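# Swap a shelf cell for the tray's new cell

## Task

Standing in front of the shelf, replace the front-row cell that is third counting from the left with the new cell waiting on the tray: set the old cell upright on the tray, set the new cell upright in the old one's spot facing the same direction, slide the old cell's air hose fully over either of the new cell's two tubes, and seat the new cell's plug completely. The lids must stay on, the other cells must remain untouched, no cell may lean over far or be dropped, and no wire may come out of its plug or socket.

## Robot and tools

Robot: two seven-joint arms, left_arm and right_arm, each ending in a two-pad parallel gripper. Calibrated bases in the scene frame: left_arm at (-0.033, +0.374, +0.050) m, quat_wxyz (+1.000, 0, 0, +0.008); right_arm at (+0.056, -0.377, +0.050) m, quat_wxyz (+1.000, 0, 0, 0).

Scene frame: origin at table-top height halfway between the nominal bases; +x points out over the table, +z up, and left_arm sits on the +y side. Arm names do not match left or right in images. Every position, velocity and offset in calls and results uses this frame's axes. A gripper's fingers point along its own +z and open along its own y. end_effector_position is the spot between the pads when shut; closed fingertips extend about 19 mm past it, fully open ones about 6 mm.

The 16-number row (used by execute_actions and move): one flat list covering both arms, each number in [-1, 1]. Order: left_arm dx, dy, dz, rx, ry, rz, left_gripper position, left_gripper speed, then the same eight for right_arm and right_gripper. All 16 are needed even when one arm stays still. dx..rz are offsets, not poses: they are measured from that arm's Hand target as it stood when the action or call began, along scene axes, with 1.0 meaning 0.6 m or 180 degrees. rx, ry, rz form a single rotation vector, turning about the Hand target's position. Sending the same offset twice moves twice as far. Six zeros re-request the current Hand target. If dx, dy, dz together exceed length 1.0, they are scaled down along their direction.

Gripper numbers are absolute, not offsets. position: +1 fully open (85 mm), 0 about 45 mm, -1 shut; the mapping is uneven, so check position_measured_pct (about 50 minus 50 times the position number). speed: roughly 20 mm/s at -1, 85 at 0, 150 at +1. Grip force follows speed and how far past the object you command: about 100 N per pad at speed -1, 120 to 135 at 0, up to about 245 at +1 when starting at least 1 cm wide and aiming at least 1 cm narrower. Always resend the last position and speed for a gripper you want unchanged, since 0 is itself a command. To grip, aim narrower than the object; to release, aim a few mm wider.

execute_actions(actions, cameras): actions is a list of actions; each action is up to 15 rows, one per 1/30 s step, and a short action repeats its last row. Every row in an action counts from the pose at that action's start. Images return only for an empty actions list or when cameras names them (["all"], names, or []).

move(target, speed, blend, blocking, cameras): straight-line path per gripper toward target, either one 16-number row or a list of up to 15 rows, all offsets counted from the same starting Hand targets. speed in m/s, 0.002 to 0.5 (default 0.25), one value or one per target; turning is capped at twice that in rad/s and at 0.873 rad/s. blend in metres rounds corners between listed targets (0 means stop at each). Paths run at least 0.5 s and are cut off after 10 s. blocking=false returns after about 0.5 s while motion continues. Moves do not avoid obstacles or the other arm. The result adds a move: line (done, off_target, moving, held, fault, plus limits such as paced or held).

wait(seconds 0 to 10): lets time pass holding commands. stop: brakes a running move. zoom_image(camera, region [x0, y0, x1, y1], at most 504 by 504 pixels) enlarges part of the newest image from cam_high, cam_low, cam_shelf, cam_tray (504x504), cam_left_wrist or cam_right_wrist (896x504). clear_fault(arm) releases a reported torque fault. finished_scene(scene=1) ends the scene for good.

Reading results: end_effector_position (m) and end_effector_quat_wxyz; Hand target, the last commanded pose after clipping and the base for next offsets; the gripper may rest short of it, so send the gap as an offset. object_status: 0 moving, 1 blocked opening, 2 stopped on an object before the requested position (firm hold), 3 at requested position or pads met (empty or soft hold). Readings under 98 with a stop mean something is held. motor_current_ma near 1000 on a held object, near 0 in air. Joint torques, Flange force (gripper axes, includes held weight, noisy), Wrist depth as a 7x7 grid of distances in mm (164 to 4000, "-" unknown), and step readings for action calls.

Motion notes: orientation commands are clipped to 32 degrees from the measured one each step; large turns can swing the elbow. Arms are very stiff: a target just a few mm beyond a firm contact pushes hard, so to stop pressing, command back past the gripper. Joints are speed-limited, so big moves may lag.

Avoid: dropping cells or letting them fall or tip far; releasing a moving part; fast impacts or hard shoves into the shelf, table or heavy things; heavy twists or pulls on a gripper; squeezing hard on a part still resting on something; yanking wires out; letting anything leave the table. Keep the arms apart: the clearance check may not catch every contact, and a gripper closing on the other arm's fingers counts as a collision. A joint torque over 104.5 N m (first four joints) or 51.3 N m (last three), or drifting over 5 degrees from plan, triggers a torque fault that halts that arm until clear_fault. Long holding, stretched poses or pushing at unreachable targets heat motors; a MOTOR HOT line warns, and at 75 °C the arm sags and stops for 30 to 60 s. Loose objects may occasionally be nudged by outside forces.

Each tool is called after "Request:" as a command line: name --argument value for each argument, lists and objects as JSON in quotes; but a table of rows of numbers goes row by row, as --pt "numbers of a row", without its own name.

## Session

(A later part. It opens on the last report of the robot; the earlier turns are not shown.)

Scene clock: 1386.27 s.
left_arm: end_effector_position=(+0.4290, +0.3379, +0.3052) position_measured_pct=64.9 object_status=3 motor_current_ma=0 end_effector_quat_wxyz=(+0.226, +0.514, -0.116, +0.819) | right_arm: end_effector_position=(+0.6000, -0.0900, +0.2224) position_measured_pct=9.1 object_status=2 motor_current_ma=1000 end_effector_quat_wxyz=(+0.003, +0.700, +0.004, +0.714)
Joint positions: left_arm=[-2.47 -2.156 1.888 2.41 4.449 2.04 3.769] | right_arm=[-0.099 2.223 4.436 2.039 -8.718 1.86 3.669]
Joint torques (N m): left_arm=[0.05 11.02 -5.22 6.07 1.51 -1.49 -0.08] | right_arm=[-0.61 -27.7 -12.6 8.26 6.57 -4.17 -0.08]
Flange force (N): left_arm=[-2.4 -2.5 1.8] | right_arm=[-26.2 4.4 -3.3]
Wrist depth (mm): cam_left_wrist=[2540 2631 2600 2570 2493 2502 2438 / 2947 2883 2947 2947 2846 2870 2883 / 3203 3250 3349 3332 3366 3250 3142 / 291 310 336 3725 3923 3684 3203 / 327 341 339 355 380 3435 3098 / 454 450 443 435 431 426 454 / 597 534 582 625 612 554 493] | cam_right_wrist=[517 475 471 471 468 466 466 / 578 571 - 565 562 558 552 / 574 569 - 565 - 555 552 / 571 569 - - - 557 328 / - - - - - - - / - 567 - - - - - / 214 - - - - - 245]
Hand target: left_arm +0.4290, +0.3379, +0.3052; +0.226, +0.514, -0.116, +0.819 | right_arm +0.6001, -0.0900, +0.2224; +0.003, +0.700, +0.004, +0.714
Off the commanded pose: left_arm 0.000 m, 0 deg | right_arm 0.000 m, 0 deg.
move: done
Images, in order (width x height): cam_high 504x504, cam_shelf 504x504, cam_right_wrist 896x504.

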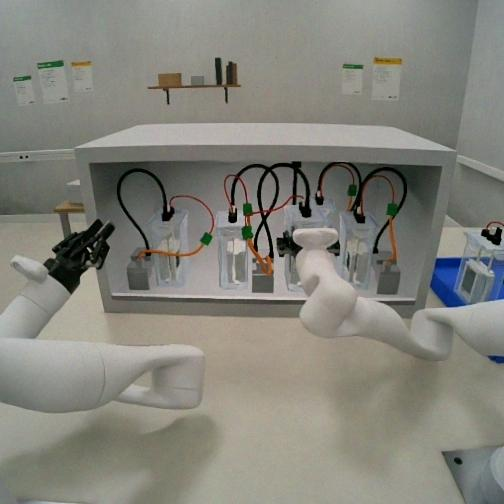

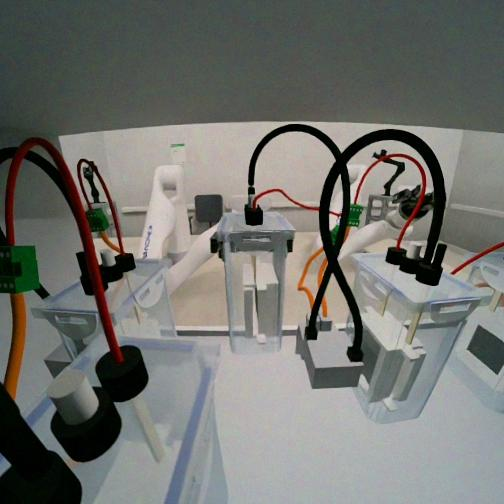

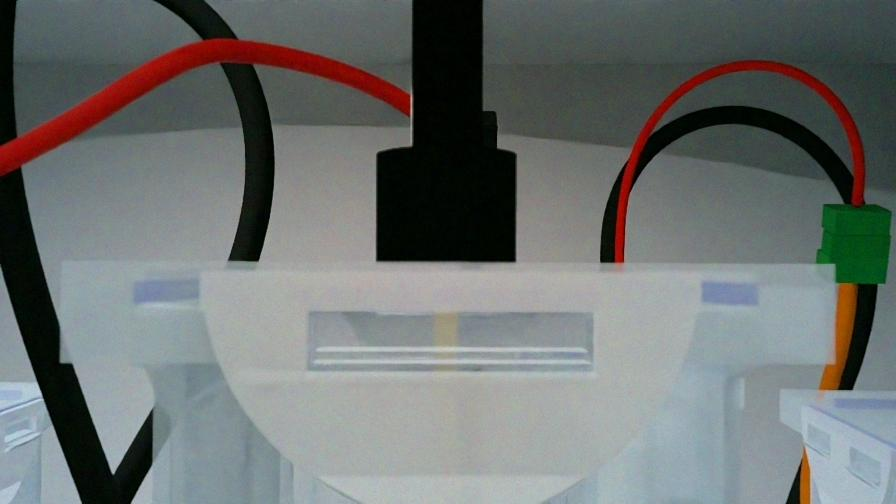

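Request:
move --target '[0,0,0,0,0,0,-0.3,-1,0.0667,0.0133,0,0,0,0,0.7,-1]' --speed 0.04 --cameras '["cam_right_wrist","cam_shelf","cam_high"]'

Scene clock: 1387.87 s.
left_arm: end_effector_position=(+0.4290, +0.3379, +0.3052) position_measured_pct=64.9 object_status=3 motor_current_ma=0 end_effector_quat_wxyz=(+0.226, +0.514, -0.116, +0.819) | right_arm: end_effector_position=(+0.6401, -0.0820, +0.2224) position_measured_pct=9.1 object_status=2 motor_current_ma=1000 end_effector_quat_wxyz=(+0.003, +0.700, +0.004, +0.714)
Joint positions: left_arm=[-2.47 -2.156 1.888 2.41 4.449 2.04 3.769] | right_arm=[-0.078 2.195 4.405 1.935 -8.777 1.755 3.618]
Joint torques (N m): left_arm=[0.06 11.01 -5.21 6.1 1.54 -1.49 -0.05] | right_arm=[-0.61 -29.43 -13.42 8.87 6.91 -3.77 -0.1]
Flange force (N): left_arm=[-2.5 -2.6 2.0] | right_arm=[-25.4 4.0 -3.2]
Wrist depth (mm): cam_left_wrist=[2550 2642 2502 2610 2560 2580 2420 / 2960 2947 2934 2934 2883 2870 2774 / 3142 3219 3453 3332 3349 3400 3172 / 291 310 335 3623 3994 3789 3266 / 327 342 339 355 381 3471 3128 / 454 450 441 437 429 425 455 / 598 539 584 625 614 545 536] | cam_right_wrist=[520 476 473 472 470 469 467 / 534 529 525 524 - 515 515 / 534 529 - 525 - 516 514 / 532 528 - - - 516 514 / - - - - - - 514 / - 528 - - - - - / - - - - - - -]
Hand target: left_arm +0.4290, +0.3379, +0.3052; +0.226, +0.514, -0.116, +0.819 | right_arm +0.6401, -0.0820, +0.2224; +0.003, +0.700, +0.004, +0.714
Off the commanded pose: left_arm 0.000 m, 0 deg | right_arm 0.000 m, 0 deg.
move: done
Images, in order (width x height): cam_high 504x504, cam_shelf 504x504, cam_right_wrist 896x504.

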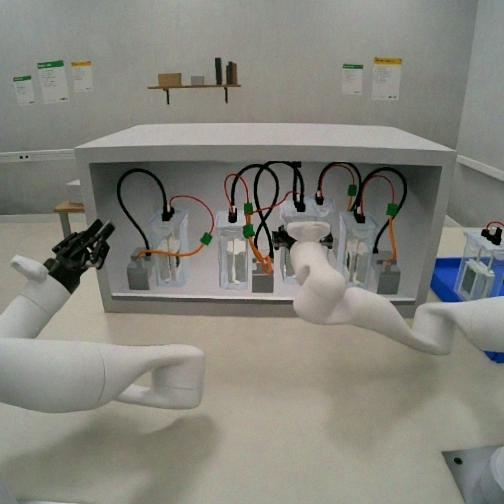

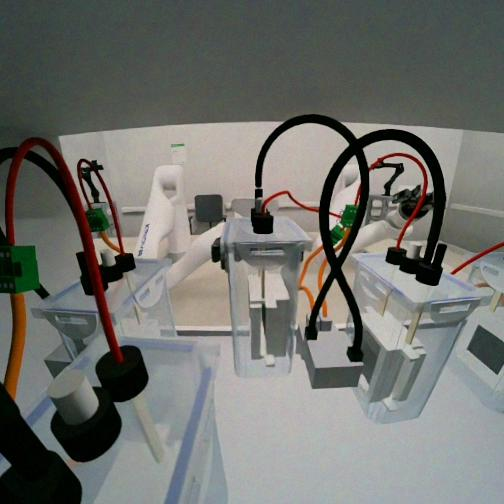

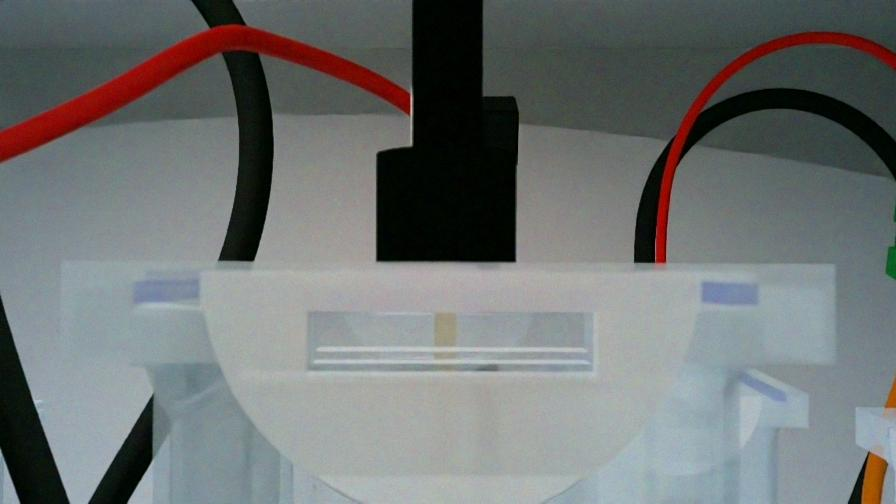

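Request:
move --target '[0,0,0,0,0,0,-0.3,-1,0.0548,0.0153,0,0,0,0,0.7,-1]' --speed 0.04 --cameras '["cam_right_wrist","cam_shelf","cam_high"]'

Request:
zoom_image --camera "cam_high" --region '[200, 150, 350, 300]'

Scene clock: 1389.37 s.
left_arm: end_effector_position=(+0.4290, +0.3379, +0.3052) position_measured_pct=64.9 object_status=3 motor_current_ma=0 end_effector_quat_wxyz=(+0.226, +0.514, -0.116, +0.819) | right_arm: end_effector_position=(+0.6729, -0.0728, +0.2223) position_measured_pct=9.1 object_status=2 motor_current_ma=1000 end_effector_quat_wxyz=(+0.004, +0.700, +0.004, +0.714)
Joint positions: left_arm=[-2.47 -2.156 1.888 2.41 4.449 2.04 3.769] | right_arm=[-0.076 2.168 4.38 1.837 -8.815 1.672 3.578]
Joint torques (N m): left_arm=[0.09 11.02 -5.25 6.11 1.52 -1.48 -0.05] | right_arm=[-0.57 -31.09 -13.87 9.26 7.14 -3.45 -0.09]
Flange force (N): left_arm=[-2.5 -2.6 1.8] | right_arm=[-24.6 3.6 -3.2]
Wrist depth (mm): cam_left_wrist=[2610 2600 2550 2570 2560 2511 2447 / 2908 2973 2798 2934 2895 2870 2895 / 3250 3250 3332 3234 3315 3315 3157 / 291 310 335 3789 3923 3725 3282 / 328 340 339 356 379 3471 2973 / 454 449 442 438 431 425 456 / 596 538 584 624 613 547 586] | cam_right_wrist=[500 478 477 492 471 483 468 / 499 497 494 490 - 485 483 / 498 497 493 490 - 485 482 / 500 498 - 492 - 485 482 / - - - - - - - / - 497 - - - - - / - - - - - - -]
Hand target: left_arm +0.4290, +0.3379, +0.3052; +0.226, +0.514, -0.116, +0.819 | right_arm +0.6730, -0.0728, +0.2224; +0.004, +0.700, +0.004, +0.714
Off the commanded pose: left_arm 0.000 m, 0 deg | right_arm 0.000 m, 0 deg.
move: done
Images, in order (width x height): cam_high 504x504, cam_shelf 504x504, cam_right_wrist 896x504.

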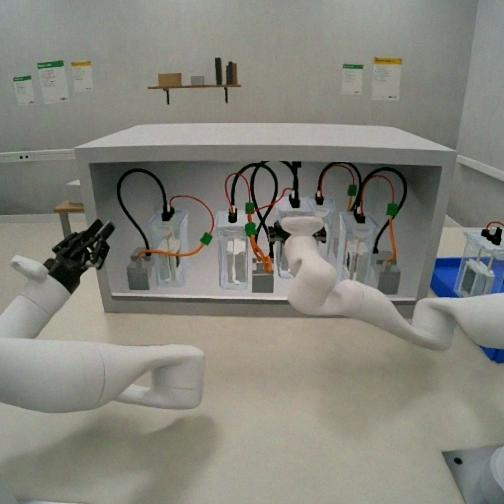

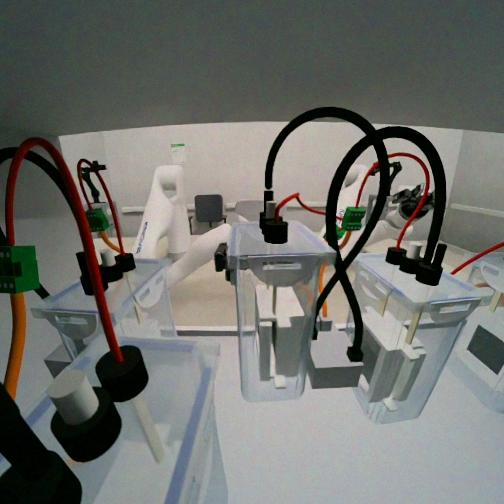

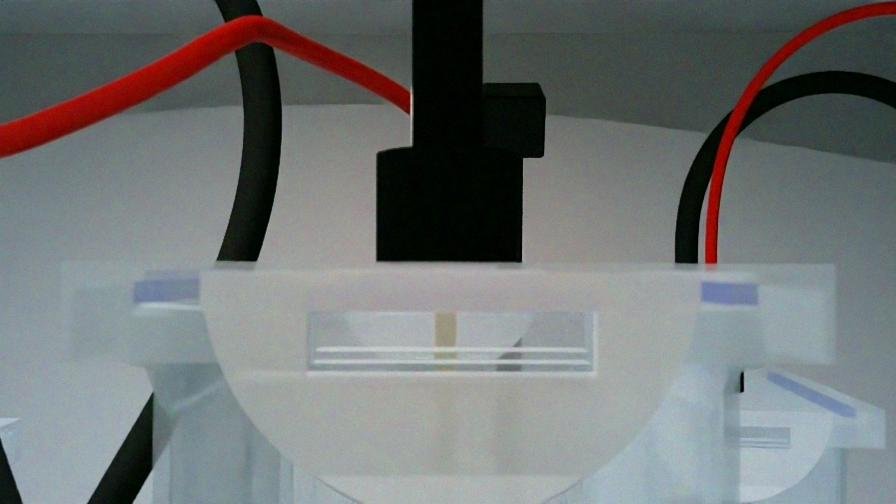

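Scaled by 3.360 from the camera's 504x504 image, which has a finer 720x720 frame.

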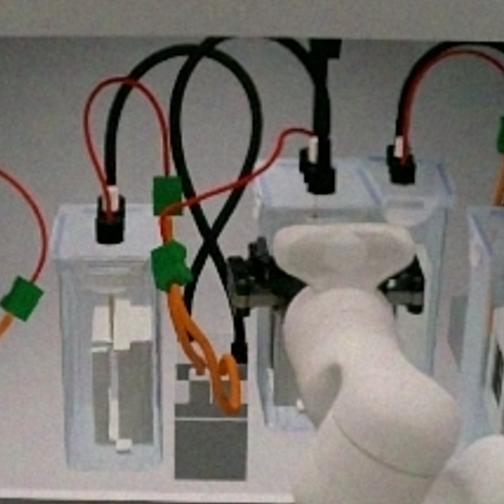

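Request:
move --target '[0,0,0,0,0,0,-0.3,-1,0,0.0013,-0.068,0,0,0,0.7,-1]' --speed 0.04 --cameras '["cam_right_wrist","cam_shelf"]'

Scene clock: 1391.10 s.
left_arm: end_effector_position=(+0.4290, +0.3379, +0.3052) position_measured_pct=64.9 object_status=3 motor_current_ma=0 end_effector_quat_wxyz=(+0.226, +0.514, -0.116, +0.819) | right_arm: end_effector_position=(+0.6730, -0.0721, +0.1816) position_measured_pct=9.1 object_status=2 motor_current_ma=1000 end_effector_quat_wxyz=(+0.004, +0.700, +0.004, +0.714)
Joint positions: left_arm=[-2.47 -2.156 1.888 2.41 4.449 2.04 3.769] | right_arm=[-0.055 2.232 4.433 1.79 -8.757 1.622 3.508]
Joint torques (N m): left_arm=[0.07 11.03 -5.19 6.09 1.51 -1.47 -0.08] | right_arm=[-0.6 -30.38 -13.82 10.05 7.3 -2.89 -0.06]
Flange force (N): left_arm=[-2.3 -2.7 1.9] | right_arm=[-24.2 4.5 -3.5]
Wrist depth (mm): cam_left_wrist=[2521 2663 2610 2540 2550 2600 2521 / 2895 2947 2895 2973 2846 2763 2833 / 3084 3282 3266 3418 3299 3332 3157 / 292 310 335 3663 3970 3833 3234 / 327 342 339 356 381 3508 3070 / 454 449 441 436 431 424 454 / 599 537 581 627 613 553 589] | cam_right_wrist=[501 498 495 494 385 488 486 / 502 497 493 492 - 486 486 / 499 496 - 493 - 485 483 / - 497 - 489 - 287 482 / - - - - - - - / - 495 - - - - - / - - - - - - -]
Hand target: left_arm +0.4290, +0.3379, +0.3052; +0.226, +0.514, -0.116, +0.819 | right_arm +0.6730, -0.0721, +0.1816; +0.004, +0.700, +0.004, +0.714
Off the commanded pose: left_arm 0.000 m, 0 deg | right_arm 0.000 m, 0 deg.
move: done
Images, in order (width x height): cam_shelf 504x504, cam_right_wrist 896x504.

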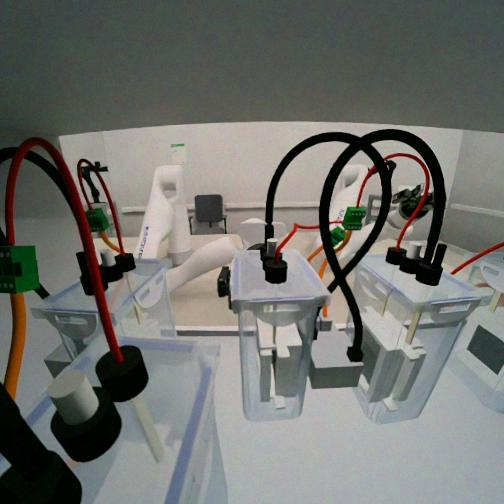

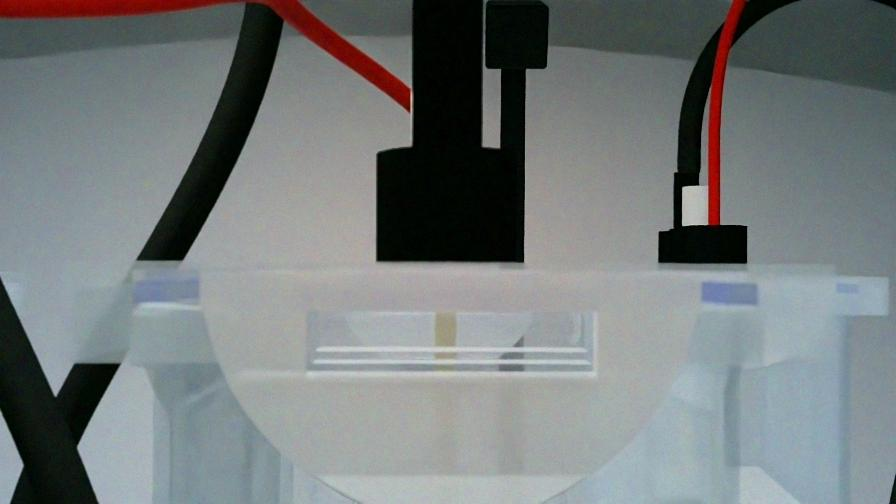

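Request:
move --target '[0,0,0,0,0,0,-0.3,-1,0,0.0,-0.0107,0,0,0,0.7,-1]' --speed 0.02

Request:
move --target '[0,0,0,0,0,0,-0.3,-1,0,0.0,-0.0025,0,0,0,0.7,-1]' --speed 0.01

Scene clock: 1392.10 s.
left_arm: end_effector_position=(+0.4290, +0.3379, +0.3052) position_measured_pct=64.9 object_status=3 motor_current_ma=0 end_effector_quat_wxyz=(+0.226, +0.514, -0.116, +0.819) | right_arm: end_effector_position=(+0.6730, -0.0721, +0.1753) position_measured_pct=9.1 object_status=2 motor_current_ma=1000 end_effector_quat_wxyz=(+0.003, +0.700, +0.004, +0.714)
Joint positions: left_arm=[-2.47 -2.156 1.888 2.41 4.449 2.04 3.769] | right_arm=[-0.052 2.241 4.441 1.782 -8.748 1.614 3.497]
Joint torques (N m): left_arm=[0.08 11.05 -5.21 6.13 1.52 -1.5 -0.06] | right_arm=[0.15 -15.98 -8.68 1.91 0.17 -0.8 0.44]
Flange force (N): left_arm=[-2.4 -2.7 1.8] | right_arm=[1.3 8.2 -10.5]
Wrist depth (mm): cam_left_wrist=[2521 2621 2652 2621 2521 2531 2474 / 2934 2960 2934 2895 2809 2846 2798 / 3113 3203 3490 3349 3349 3282 3203 / 292 309 337 3833 3923 3684 3266 / 328 342 339 356 381 3527 3070 / 454 449 441 437 431 425 454 / 597 538 582 626 612 553 591] | cam_right_wrist=[503 499 496 493 378 487 486 / 503 497 494 494 - 486 484 / 500 498 - 494 - 484 483 / 502 498 - 492 - 286 482 / - - - - - - - / - 494 - - - 346 - / - - - - - - -]
Hand target: left_arm +0.4290, +0.3379, +0.3052; +0.226, +0.514, -0.116, +0.819 | right_arm +0.6730, -0.0721, +0.1751; +0.003, +0.700, +0.004, +0.714
Off the commanded pose: left_arm 0.000 m, 0 deg | right_arm 0.000 m, 0 deg.
move: done

Scene clock: 1392.80 s.
left_arm: end_effector_position=(+0.4290, +0.3379, +0.3052) position_measured_pct=64.9 object_status=3 motor_current_ma=0 end_effector_quat_wxyz=(+0.226, +0.514, -0.116, +0.819) | right_arm: end_effector_position=(+0.6729, -0.0720, +0.1737) position_measured_pct=9.1 object_status=2 motor_current_ma=1000 end_effector_quat_wxyz=(+0.003, +0.700, +0.004, +0.714)
Joint positions: left_arm=[-2.47 -2.156 1.888 2.41 4.449 2.04 3.769] | right_arm=[-0.051 2.244 4.442 1.78 -8.746 1.612 3.494]
Joint torques (N m): left_arm=[0.09 11.06 -5.19 6.08 1.5 -1.49 -0.06] | right_arm=[0.07 -7.78 -5.58 -2.75 -3.7 -0.11 0.37]
Flange force (N): left_arm=[-2.2 -2.7 1.7] | right_arm=[17.2 11.5 -15.2]
Wrist depth (mm): cam_left_wrist=[2511 2600 2560 2570 2540 2511 2447 / 2870 2934 2895 2883 2833 2858 2774 / 3219 3250 3332 3349 3299 3315 3219 / 292 309 337 3833 3877 3725 3219 / 327 342 338 355 382 3546 3128 / 454 446 443 436 429 425 455 / 594 536 584 626 611 551 588] | cam_right_wrist=[502 500 494 493 378 489 485 / 501 498 495 494 - 484 485 / 501 498 - 492 - 485 484 / 500 499 - - - 286 483 / - - - - - - - / - 495 - - - - - / - - - - - - -]
Hand target: left_arm +0.4290, +0.3379, +0.3052; +0.226, +0.514, -0.116, +0.819 | right_arm +0.6729, -0.0720, +0.1736; +0.003, +0.700, +0.004, +0.714
Off the commanded pose: left_arm 0.000 m, 0 deg | right_arm 0.000 m, 0 deg.
move: done

Request:
move --target '[0,0,0,0,0,0,-0.3,-1,0,0.0,0.002,0,0,0,0.7,-1]' --speed 0.01 --cameras '["cam_right_wrist","cam_shelf","cam_high","cam_low"]'

Request:
zoom_image --camera "cam_shelf" --region '[200, 210, 400, 430]'

Scene clock: 1394.00 s.
left_arm: end_effector_position=(+0.4290, +0.3379, +0.3052) position_measured_pct=64.9 object_status=3 motor_current_ma=0 end_effector_quat_wxyz=(+0.226, +0.514, -0.116, +0.819) | right_arm: end_effector_position=(+0.6729, -0.0721, +0.1748) position_measured_pct=9.1 object_status=2 motor_current_ma=1000 end_effector_quat_wxyz=(+0.004, +0.700, +0.004, +0.714)
Joint positions: left_arm=[-2.47 -2.156 1.888 2.41 4.449 2.04 3.769] | right_arm=[-0.052 2.242 4.441 1.782 -8.747 1.613 3.496]
Joint torques (N m): left_arm=[0.08 11.04 -5.22 6.09 1.51 -1.48 -0.06] | right_arm=[-0.28 -12.66 -7.12 0.87 -1.17 -0.39 0.65]
Flange force (N): left_arm=[-2.4 -2.6 1.8] | right_arm=[6.5 8.3 -9.2]
Wrist depth (mm): cam_left_wrist=[2540 2600 2652 2600 2511 2540 2493 / 2895 2960 2908 2921 2908 2858 2798 / 3203 3203 3349 3400 3332 3366 3188 / 291 309 336 3663 3855 3877 3234 / 328 341 339 356 381 3508 3055 / 454 450 441 434 431 424 454 / 597 536 585 627 613 553 591] | cam_right_wrist=[503 499 494 494 379 487 484 / 502 499 495 493 - 485 483 / 501 496 - 492 - 486 484 / 500 498 - 491 - 286 482 / - - - - - - - / - 496 - - - 345 - / - - - - - - -]
Hand target: left_arm +0.4290, +0.3379, +0.3052; +0.226, +0.514, -0.116, +0.819 | right_arm +0.6730, -0.0721, +0.1748; +0.003, +0.700, +0.004, +0.714
Off the commanded pose: left_arm 0.000 m, 0 deg | right_arm 0.000 m, 0 deg.
move: done
Images, in order (width x height): cam_high 504x504, cam_low 504x504, cam_shelf 504x504, cam_right_wrist 896x504.

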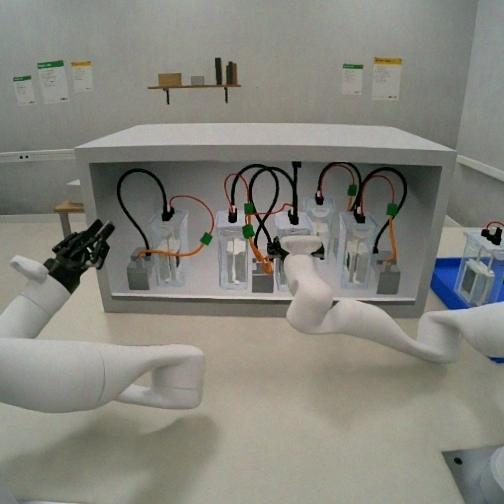

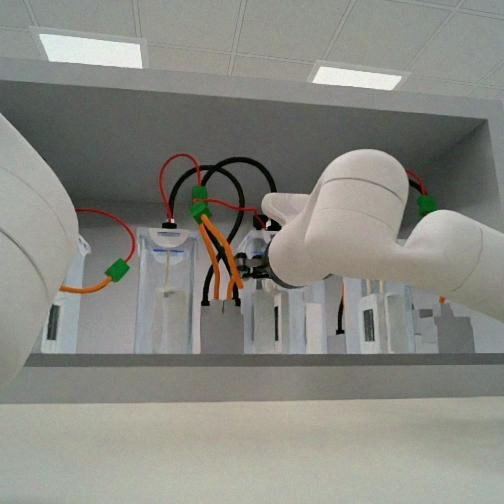

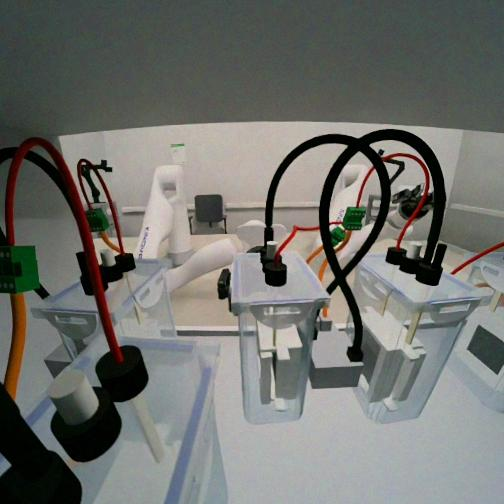

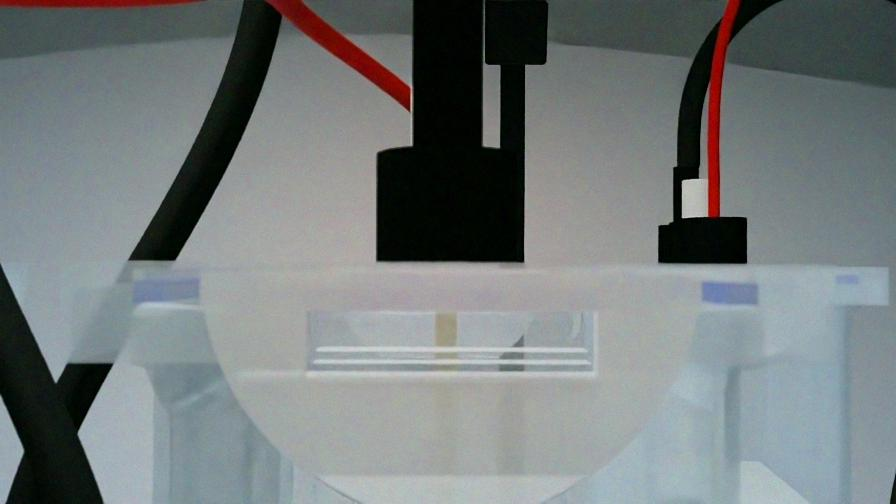

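Scaled by 2.291 from the camera's 504x504 image, which has a finer 720x720 frame.

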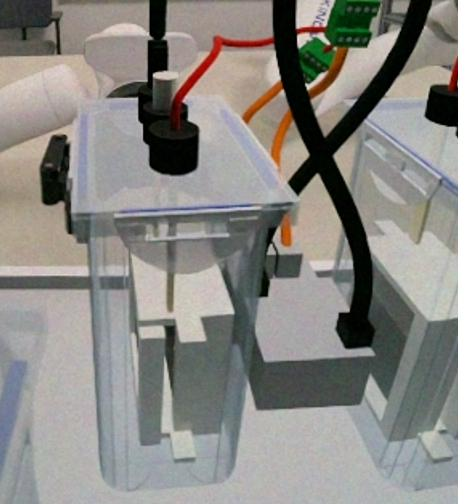

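Request:
move --target '[0,0,0,0,0,0,-0.3,-1,0,0.0,0,0,0,0,1.0,-1]' --speed 0.01 --cameras '["cam_right_wrist","cam_shelf"]'

Scene clock: 1394.90 s.
left_arm: end_effector_position=(+0.4290, +0.3379, +0.3052) position_measured_pct=64.9 object_status=3 motor_current_ma=0 end_effector_quat_wxyz=(+0.226, +0.514, -0.116, +0.819) | right_arm: end_effector_position=(+0.6730, -0.0721, +0.1748) position_measured_pct=0.0 object_status=0 motor_current_ma=0 end_effector_quat_wxyz=(+0.004, +0.700, +0.004, +0.714)
Joint positions: left_arm=[-2.47 -2.156 1.888 2.41 4.449 2.04 3.769] | right_arm=[-0.052 2.242 4.441 1.782 -8.747 1.613 3.496]
Joint torques (N m): left_arm=[0.09 11.01 -5.21 6.08 1.52 -1.46 -0.06] | right_arm=[-0.87 -19.03 -9.62 5.59 2.25 -0.97 0]
Flange force (N): left_arm=[-2.3 -2.6 1.9] | right_arm=[-5.9 5.6 -3.1]
Wrist depth (mm): cam_left_wrist=[2550 2621 2590 2560 2511 2502 2474 / 3041 2987 2960 2921 2821 2833 2934 / 3266 3219 3299 3383 3299 3366 3219 / 291 310 336 3767 3970 3684 3299 / 327 343 339 354 381 3418 3128 / 454 449 441 435 429 425 453 / 597 537 585 624 611 549 588] | cam_right_wrist=[503 499 496 494 378 488 485 / 503 496 494 493 - 486 484 / 500 497 - 493 - 485 483 / 499 496 - 490 - 288 482 / - - - - - - - / - 497 - - - 346 - / - - - - - - -]
Hand target: left_arm +0.4290, +0.3379, +0.3052; +0.226, +0.514, -0.116, +0.819 | right_arm +0.6729, -0.0721, +0.1748; +0.004, +0.700, +0.004, +0.714
Off the commanded pose: left_arm 0.000 m, 0 deg | right_arm 0.000 m, 0 deg.
move: done
Images, in order (width x height): cam_shelf 504x504, cam_right_wrist 896x504.

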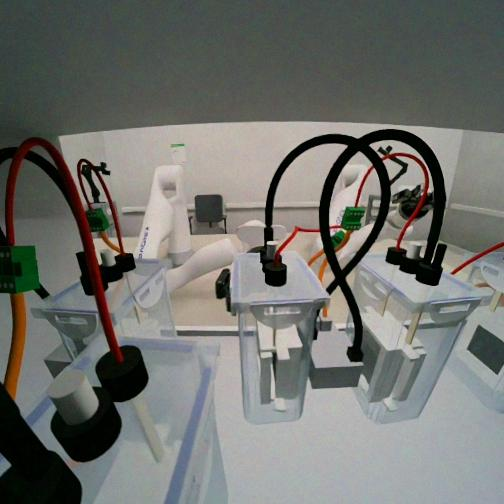

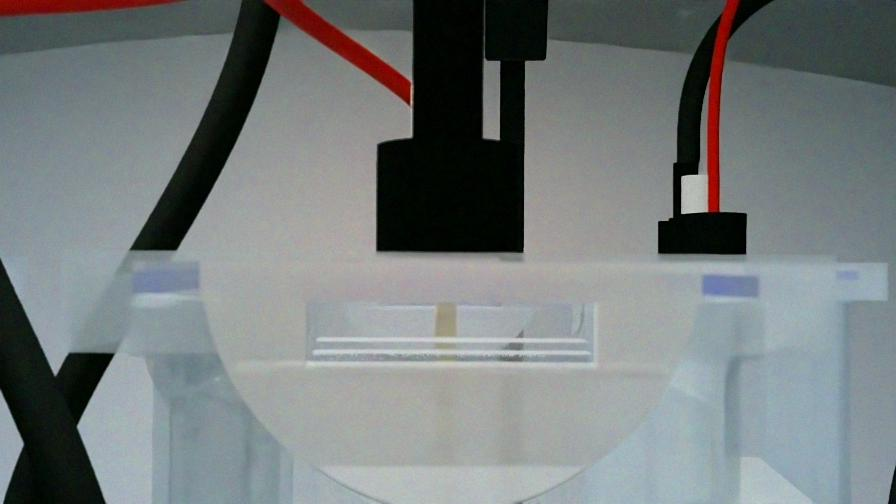

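Request:
move --target '[0,0,0,0,0,0,-0.3,-1,-0.2,0.0,0,0,0,0,1.0,-1]' --speed 0.05 --cameras '["all"]'

Request:
zoom_image --camera "cam_shelf" --region '[200, 210, 400, 430]'

Request:
zoom_image --camera "cam_high" --region '[200, 150, 350, 300]'

Scene clock: 1398.10 s.
left_arm: end_effector_position=(+0.4290, +0.3379, +0.3052) position_measured_pct=64.9 object_status=3 motor_current_ma=0 end_effector_quat_wxyz=(+0.226, +0.514, -0.116, +0.819) | right_arm: end_effector_position=(+0.5530, -0.0721, +0.1750) position_measured_pct=0.0 object_status=3 motor_current_ma=0 end_effector_quat_wxyz=(+0.004, +0.700, +0.004, +0.714)
Joint positions: left_arm=[-2.47 -2.156 1.888 2.41 4.449 2.04 3.769] | right_arm=[-0.157 2.25 4.609 2.02 -8.635 1.992 3.55]
Joint torques (N m): left_arm=[0.08 11.03 -5.19 6.09 1.51 -1.48 -0.06] | right_arm=[-0.7 -16.72 -9.14 4.68 2.08 -1.22 -0.02]
Flange force (N): left_arm=[-2.3 -2.7 1.9] | right_arm=[-8.2 7.3 -2.8]
Wrist depth (mm): cam_left_wrist=[2560 2580 2610 2610 2540 2511 2402 / 2934 2973 2987 2833 2947 2846 2798 / 3157 3203 3400 3332 3418 3315 3098 / 292 310 336 3767 3900 3746 3219 / 327 341 339 356 381 3527 3203 / 454 448 442 436 429 425 454 / 596 539 583 623 615 552 590] | cam_right_wrist=[308 620 614 613 608 606 597 / 229 618 614 612 611 604 463 / 619 619 614 611 608 602 463 / 309 616 311 241 384 606 463 / 316 302 215 214 217 601 289 / 617 613 612 613 606 601 597 / 325 613 612 304 604 405 597]
Hand target: left_arm +0.4290, +0.3379, +0.3052; +0.226, +0.514, -0.116, +0.819 | right_arm +0.5530, -0.0721, +0.1748; +0.003, +0.700, +0.004, +0.714
Off the commanded pose: left_arm 0.000 m, 0 deg | right_arm 0.000 m, 0 deg.
move: done

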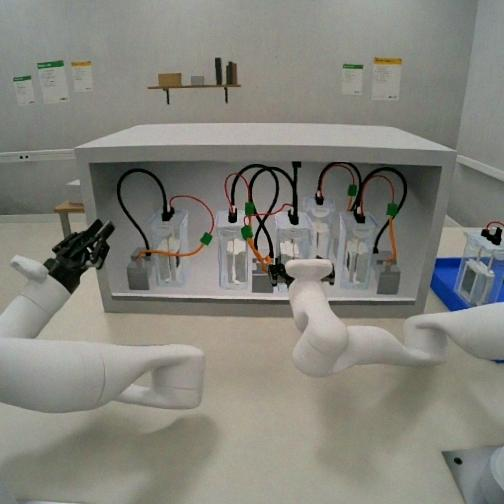

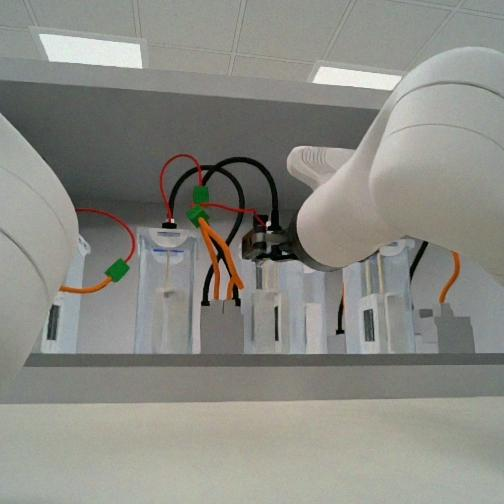

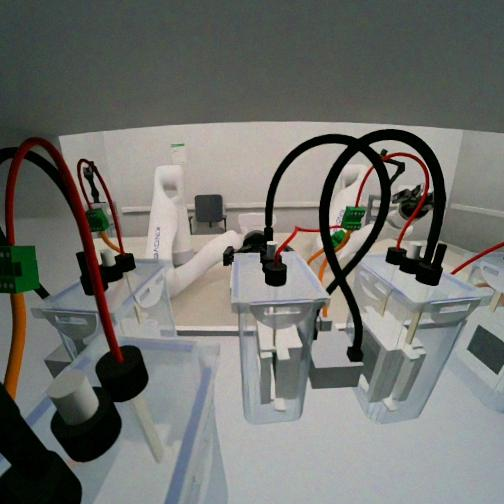

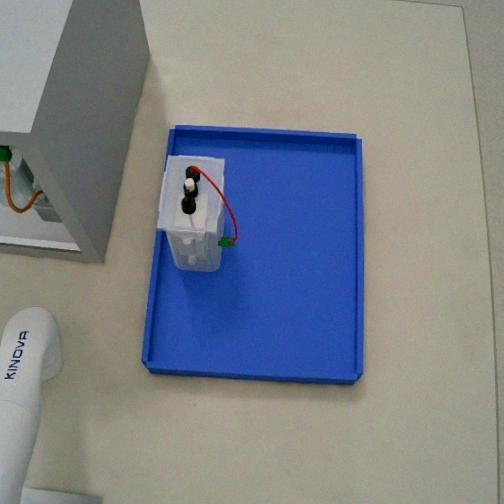

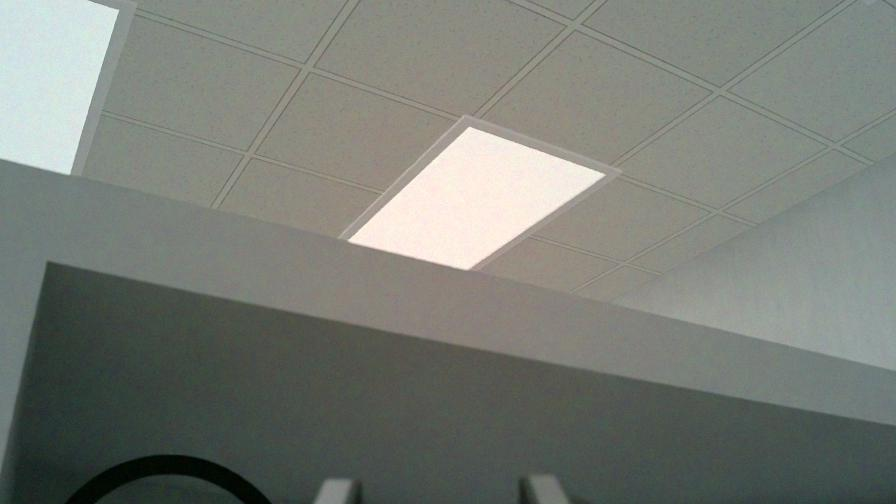

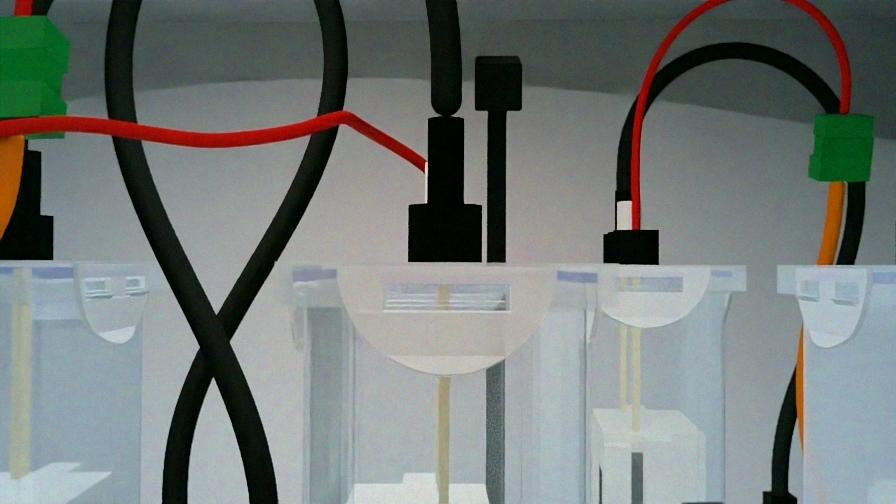

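Scaled by 2.291 from the camera's 504x504 image, which has a finer 720x720 frame.

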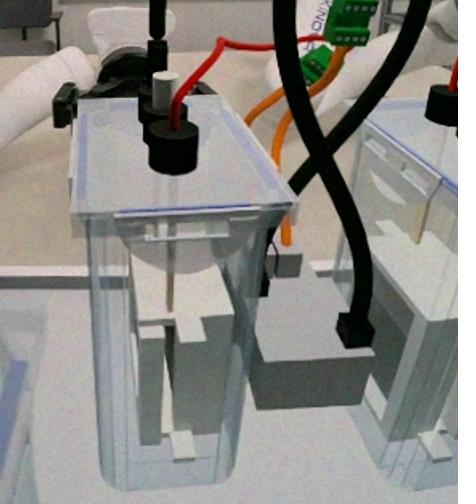

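Scaled by 3.360 from the camera's 504x504 image, which has a finer 720x720 frame.

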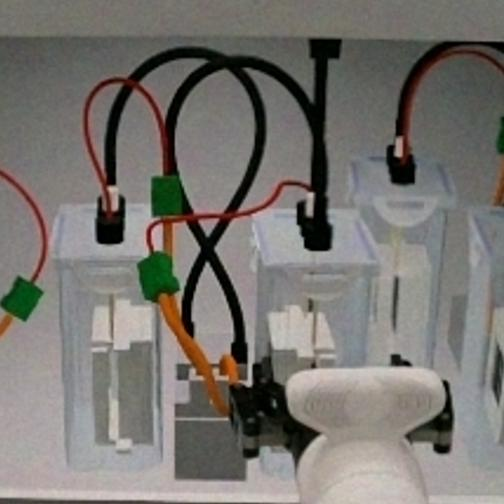

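Request:
zoom_image --camera "cam_right_wrist" --region '[390, 90, 530, 290]'

Request:
zoom_image --camera "cam_right_wrist" --region '[580, 150, 720, 290]'

Request:
zoom_image --camera "cam_high" --region '[230, 195, 270, 250]'

Scaled by 2.520 from the camera's 896x504 image, which has a finer 1280x720 frame.

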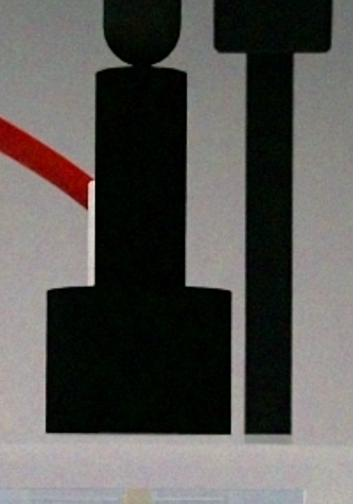

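Scaled by 3.600 from the camera's 896x504 image, which has a finer 1280x720 frame.

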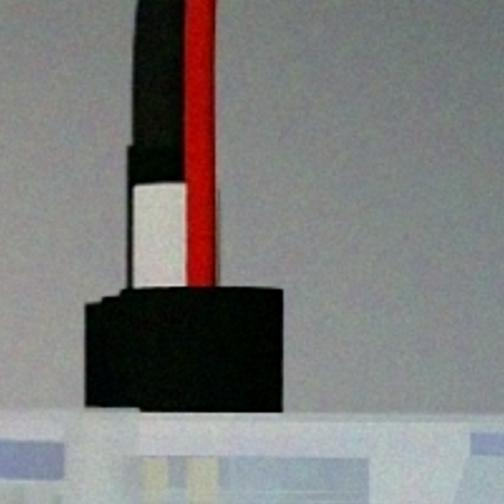

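Scaled by 9.164 from the camera's 504x504 image, which has a finer 720x720 frame.

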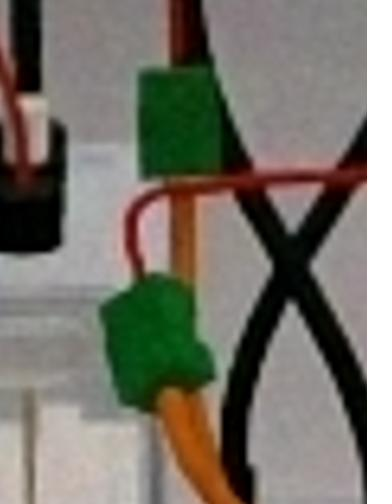

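Request:
move --target '[0,0,0,0,0,0,-0.3,-1,-0.1,-0.06,0.05,0,0,0,1.0,-1]' --speed 0.06 --cameras '["cam_high","cam_low","cam_right_wrist"]'

Request:
zoom_image --camera "cam_low" --region '[140, 140, 300, 300]'

Scene clock: 1400.47 s.
left_arm: end_effector_position=(+0.4290, +0.3379, +0.3052) position_measured_pct=64.9 object_status=3 motor_current_ma=0 end_effector_quat_wxyz=(+0.226, +0.514, -0.116, +0.819) | right_arm: end_effector_position=(+0.4941, -0.1080, +0.2049) position_measured_pct=0.0 object_status=3 motor_current_ma=0 end_effector_quat_wxyz=(-0.029, +0.680, +0.038, +0.732)
Joint positions: left_arm=[-2.47 -2.156 1.888 2.41 4.449 2.04 3.769] | right_arm=[-0.1 2.251 4.753 2.286 -8.513 2.098 3.673]
Joint torques (N m): left_arm=[0.11 11.04 -5.19 6.08 1.52 -1.5 -0.05] | right_arm=[-0.73 -14.54 -8.46 4.22 1.82 -1.45 -0.02]
Flange force (N): left_arm=[-2.3 -2.8 1.8] | right_arm=[-12.0 8.3 -3.8]
Wrist depth (mm): cam_left_wrist=[2483 2580 2621 2570 2570 2560 2502 / 2960 3028 2921 2921 2908 2798 2833 / 3250 3299 3366 3366 3383 3299 3219 / 291 310 336 3789 3855 3704 3234 / 328 341 339 356 381 3471 3055 / 455 448 442 435 429 424 455 / 598 536 583 622 613 554 588] | cam_right_wrist=[468 436 434 461 459 486 484 / 583 633 574 675 619 616 615 / 309 710 697 681 662 652 637 / 294 702 689 672 664 651 423 / 368 700 685 671 655 646 362 / 305 361 277 276 434 341 277 / 705 689 672 585 650 640 468]
Hand target: left_arm +0.4290, +0.3379, +0.3052; +0.226, +0.514, -0.116, +0.819 | right_arm +0.4930, -0.1081, +0.2048; +0.003, +0.700, +0.004, +0.714
Off the commanded pose: left_arm 0.000 m, 0 deg | right_arm 0.001 m, 6 deg.
joint sent to its limit (right arm) — joint 2 (shoulder), upper limit; joint 6 (wrist pitch), upper limit. The joint targets are off in orientation, not in position.
move: off_target (right_arm)
Images, in order (width x height): cam_high 504x504, cam_low 504x504, cam_right_wrist 896x504.

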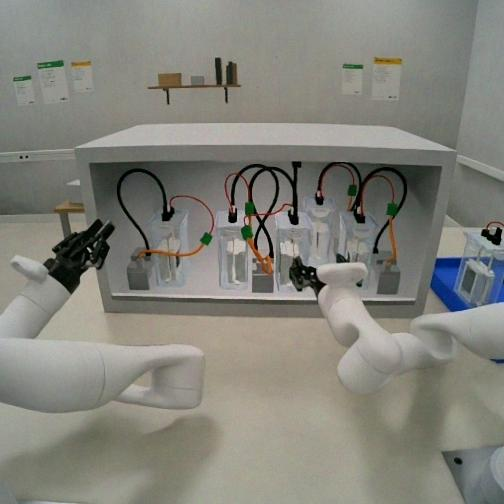

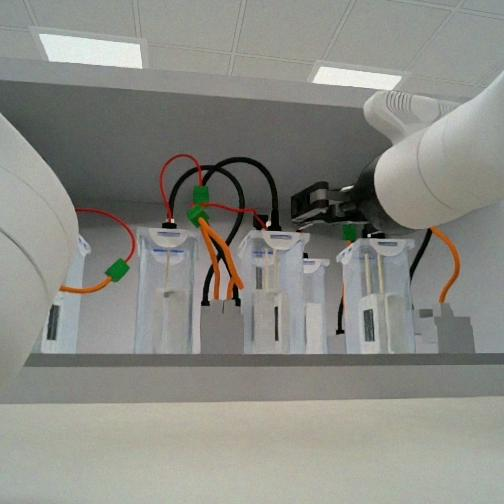

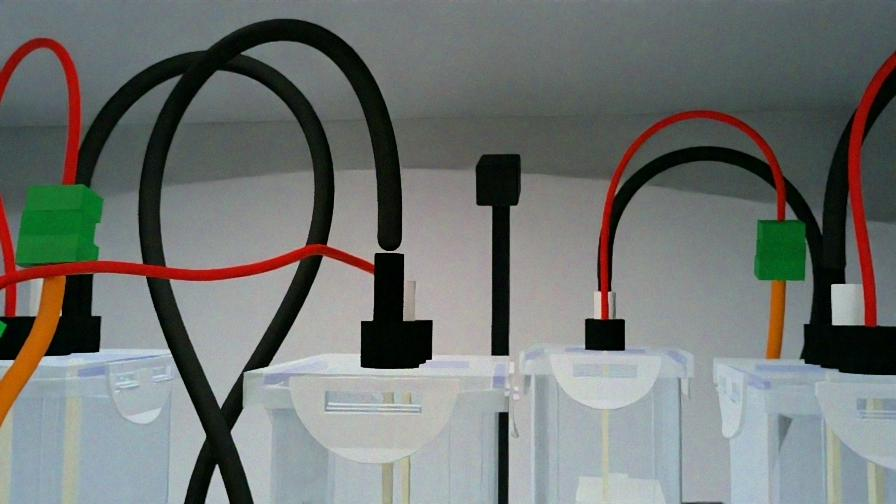

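Scaled by 3.150 from the camera's 504x504 image, which has a finer 720x720 frame.

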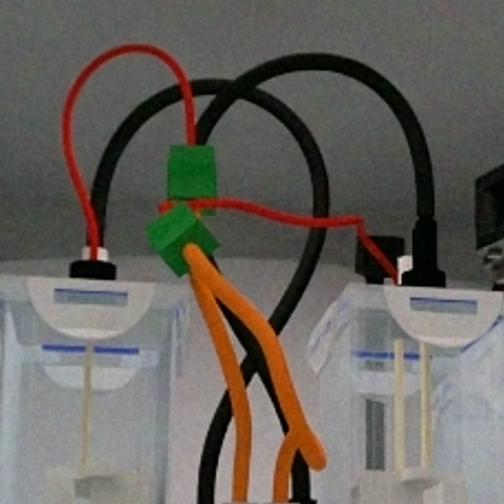

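Request:
wait --seconds 1 --cameras '["cam_shelf"]'

Request:
finished_scene

Scene clock: 1401.63 s.
left_arm: end_effector_position=(+0.4290, +0.3379, +0.3052) position_measured_pct=64.9 object_status=3 motor_current_ma=0 end_effector_quat_wxyz=(+0.226, +0.514, -0.116, +0.819) | right_arm: end_effector_position=(+0.4941, -0.1080, +0.2049) position_measured_pct=0.0 object_status=3 motor_current_ma=0 end_effector_quat_wxyz=(-0.029, +0.680, +0.038, +0.732)
Joint positions: left_arm=[-2.47 -2.156 1.888 2.41 4.449 2.04 3.769] | right_arm=[-0.1 2.251 4.753 2.286 -8.513 2.098 3.673]
Joint torques (N m): left_arm=[0.09 11.04 -5.22 6.11 1.53 -1.49 -0.05] | right_arm=[-0.76 -14.53 -8.52 4.2 1.8 -1.44 0]
Flange force (N): left_arm=[-2.4 -2.7 1.9] | right_arm=[-12.2 8.6 -3.8]
Wrist depth (mm): cam_left_wrist=[2560 2590 2580 2540 2560 2570 2438 / 2947 2947 2973 2947 2883 2833 2858 / 3157 3219 3400 3400 3349 3332 3142 / 292 310 336 3877 3900 3767 3282 / 327 342 339 355 380 3471 3084 / 455 446 443 434 430 423 455 / 593 540 583 621 612 553 591] | cam_right_wrist=[467 436 435 461 459 487 485 / 584 628 575 679 621 616 614 / 308 708 693 681 664 649 637 / 294 701 692 674 665 648 422 / 366 699 686 663 652 647 364 / 304 360 278 275 435 340 277 / 708 693 672 585 653 638 467]
Hand target: left_arm +0.4290, +0.3379, +0.3052; +0.226, +0.514, -0.116, +0.819 | right_arm +0.4929, -0.1081, +0.2048; +0.003, +0.700, +0.004, +0.714
Tool commands: left_gripper/position=-0.3 left_gripper/speed=-1.0 right_gripper/position=+1.0 right_gripper/speed=-1.0
Off the commanded pose: left_arm 0.000 m, 0 deg | right_arm 0.001 m, 6 deg.
wait: 1.00 s; at rest from the start
Images, in order (width x height): cam_shelf 504x504.

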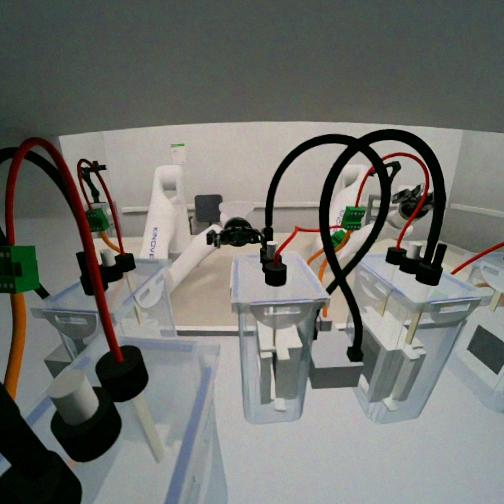

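The scene is finished: the task was done.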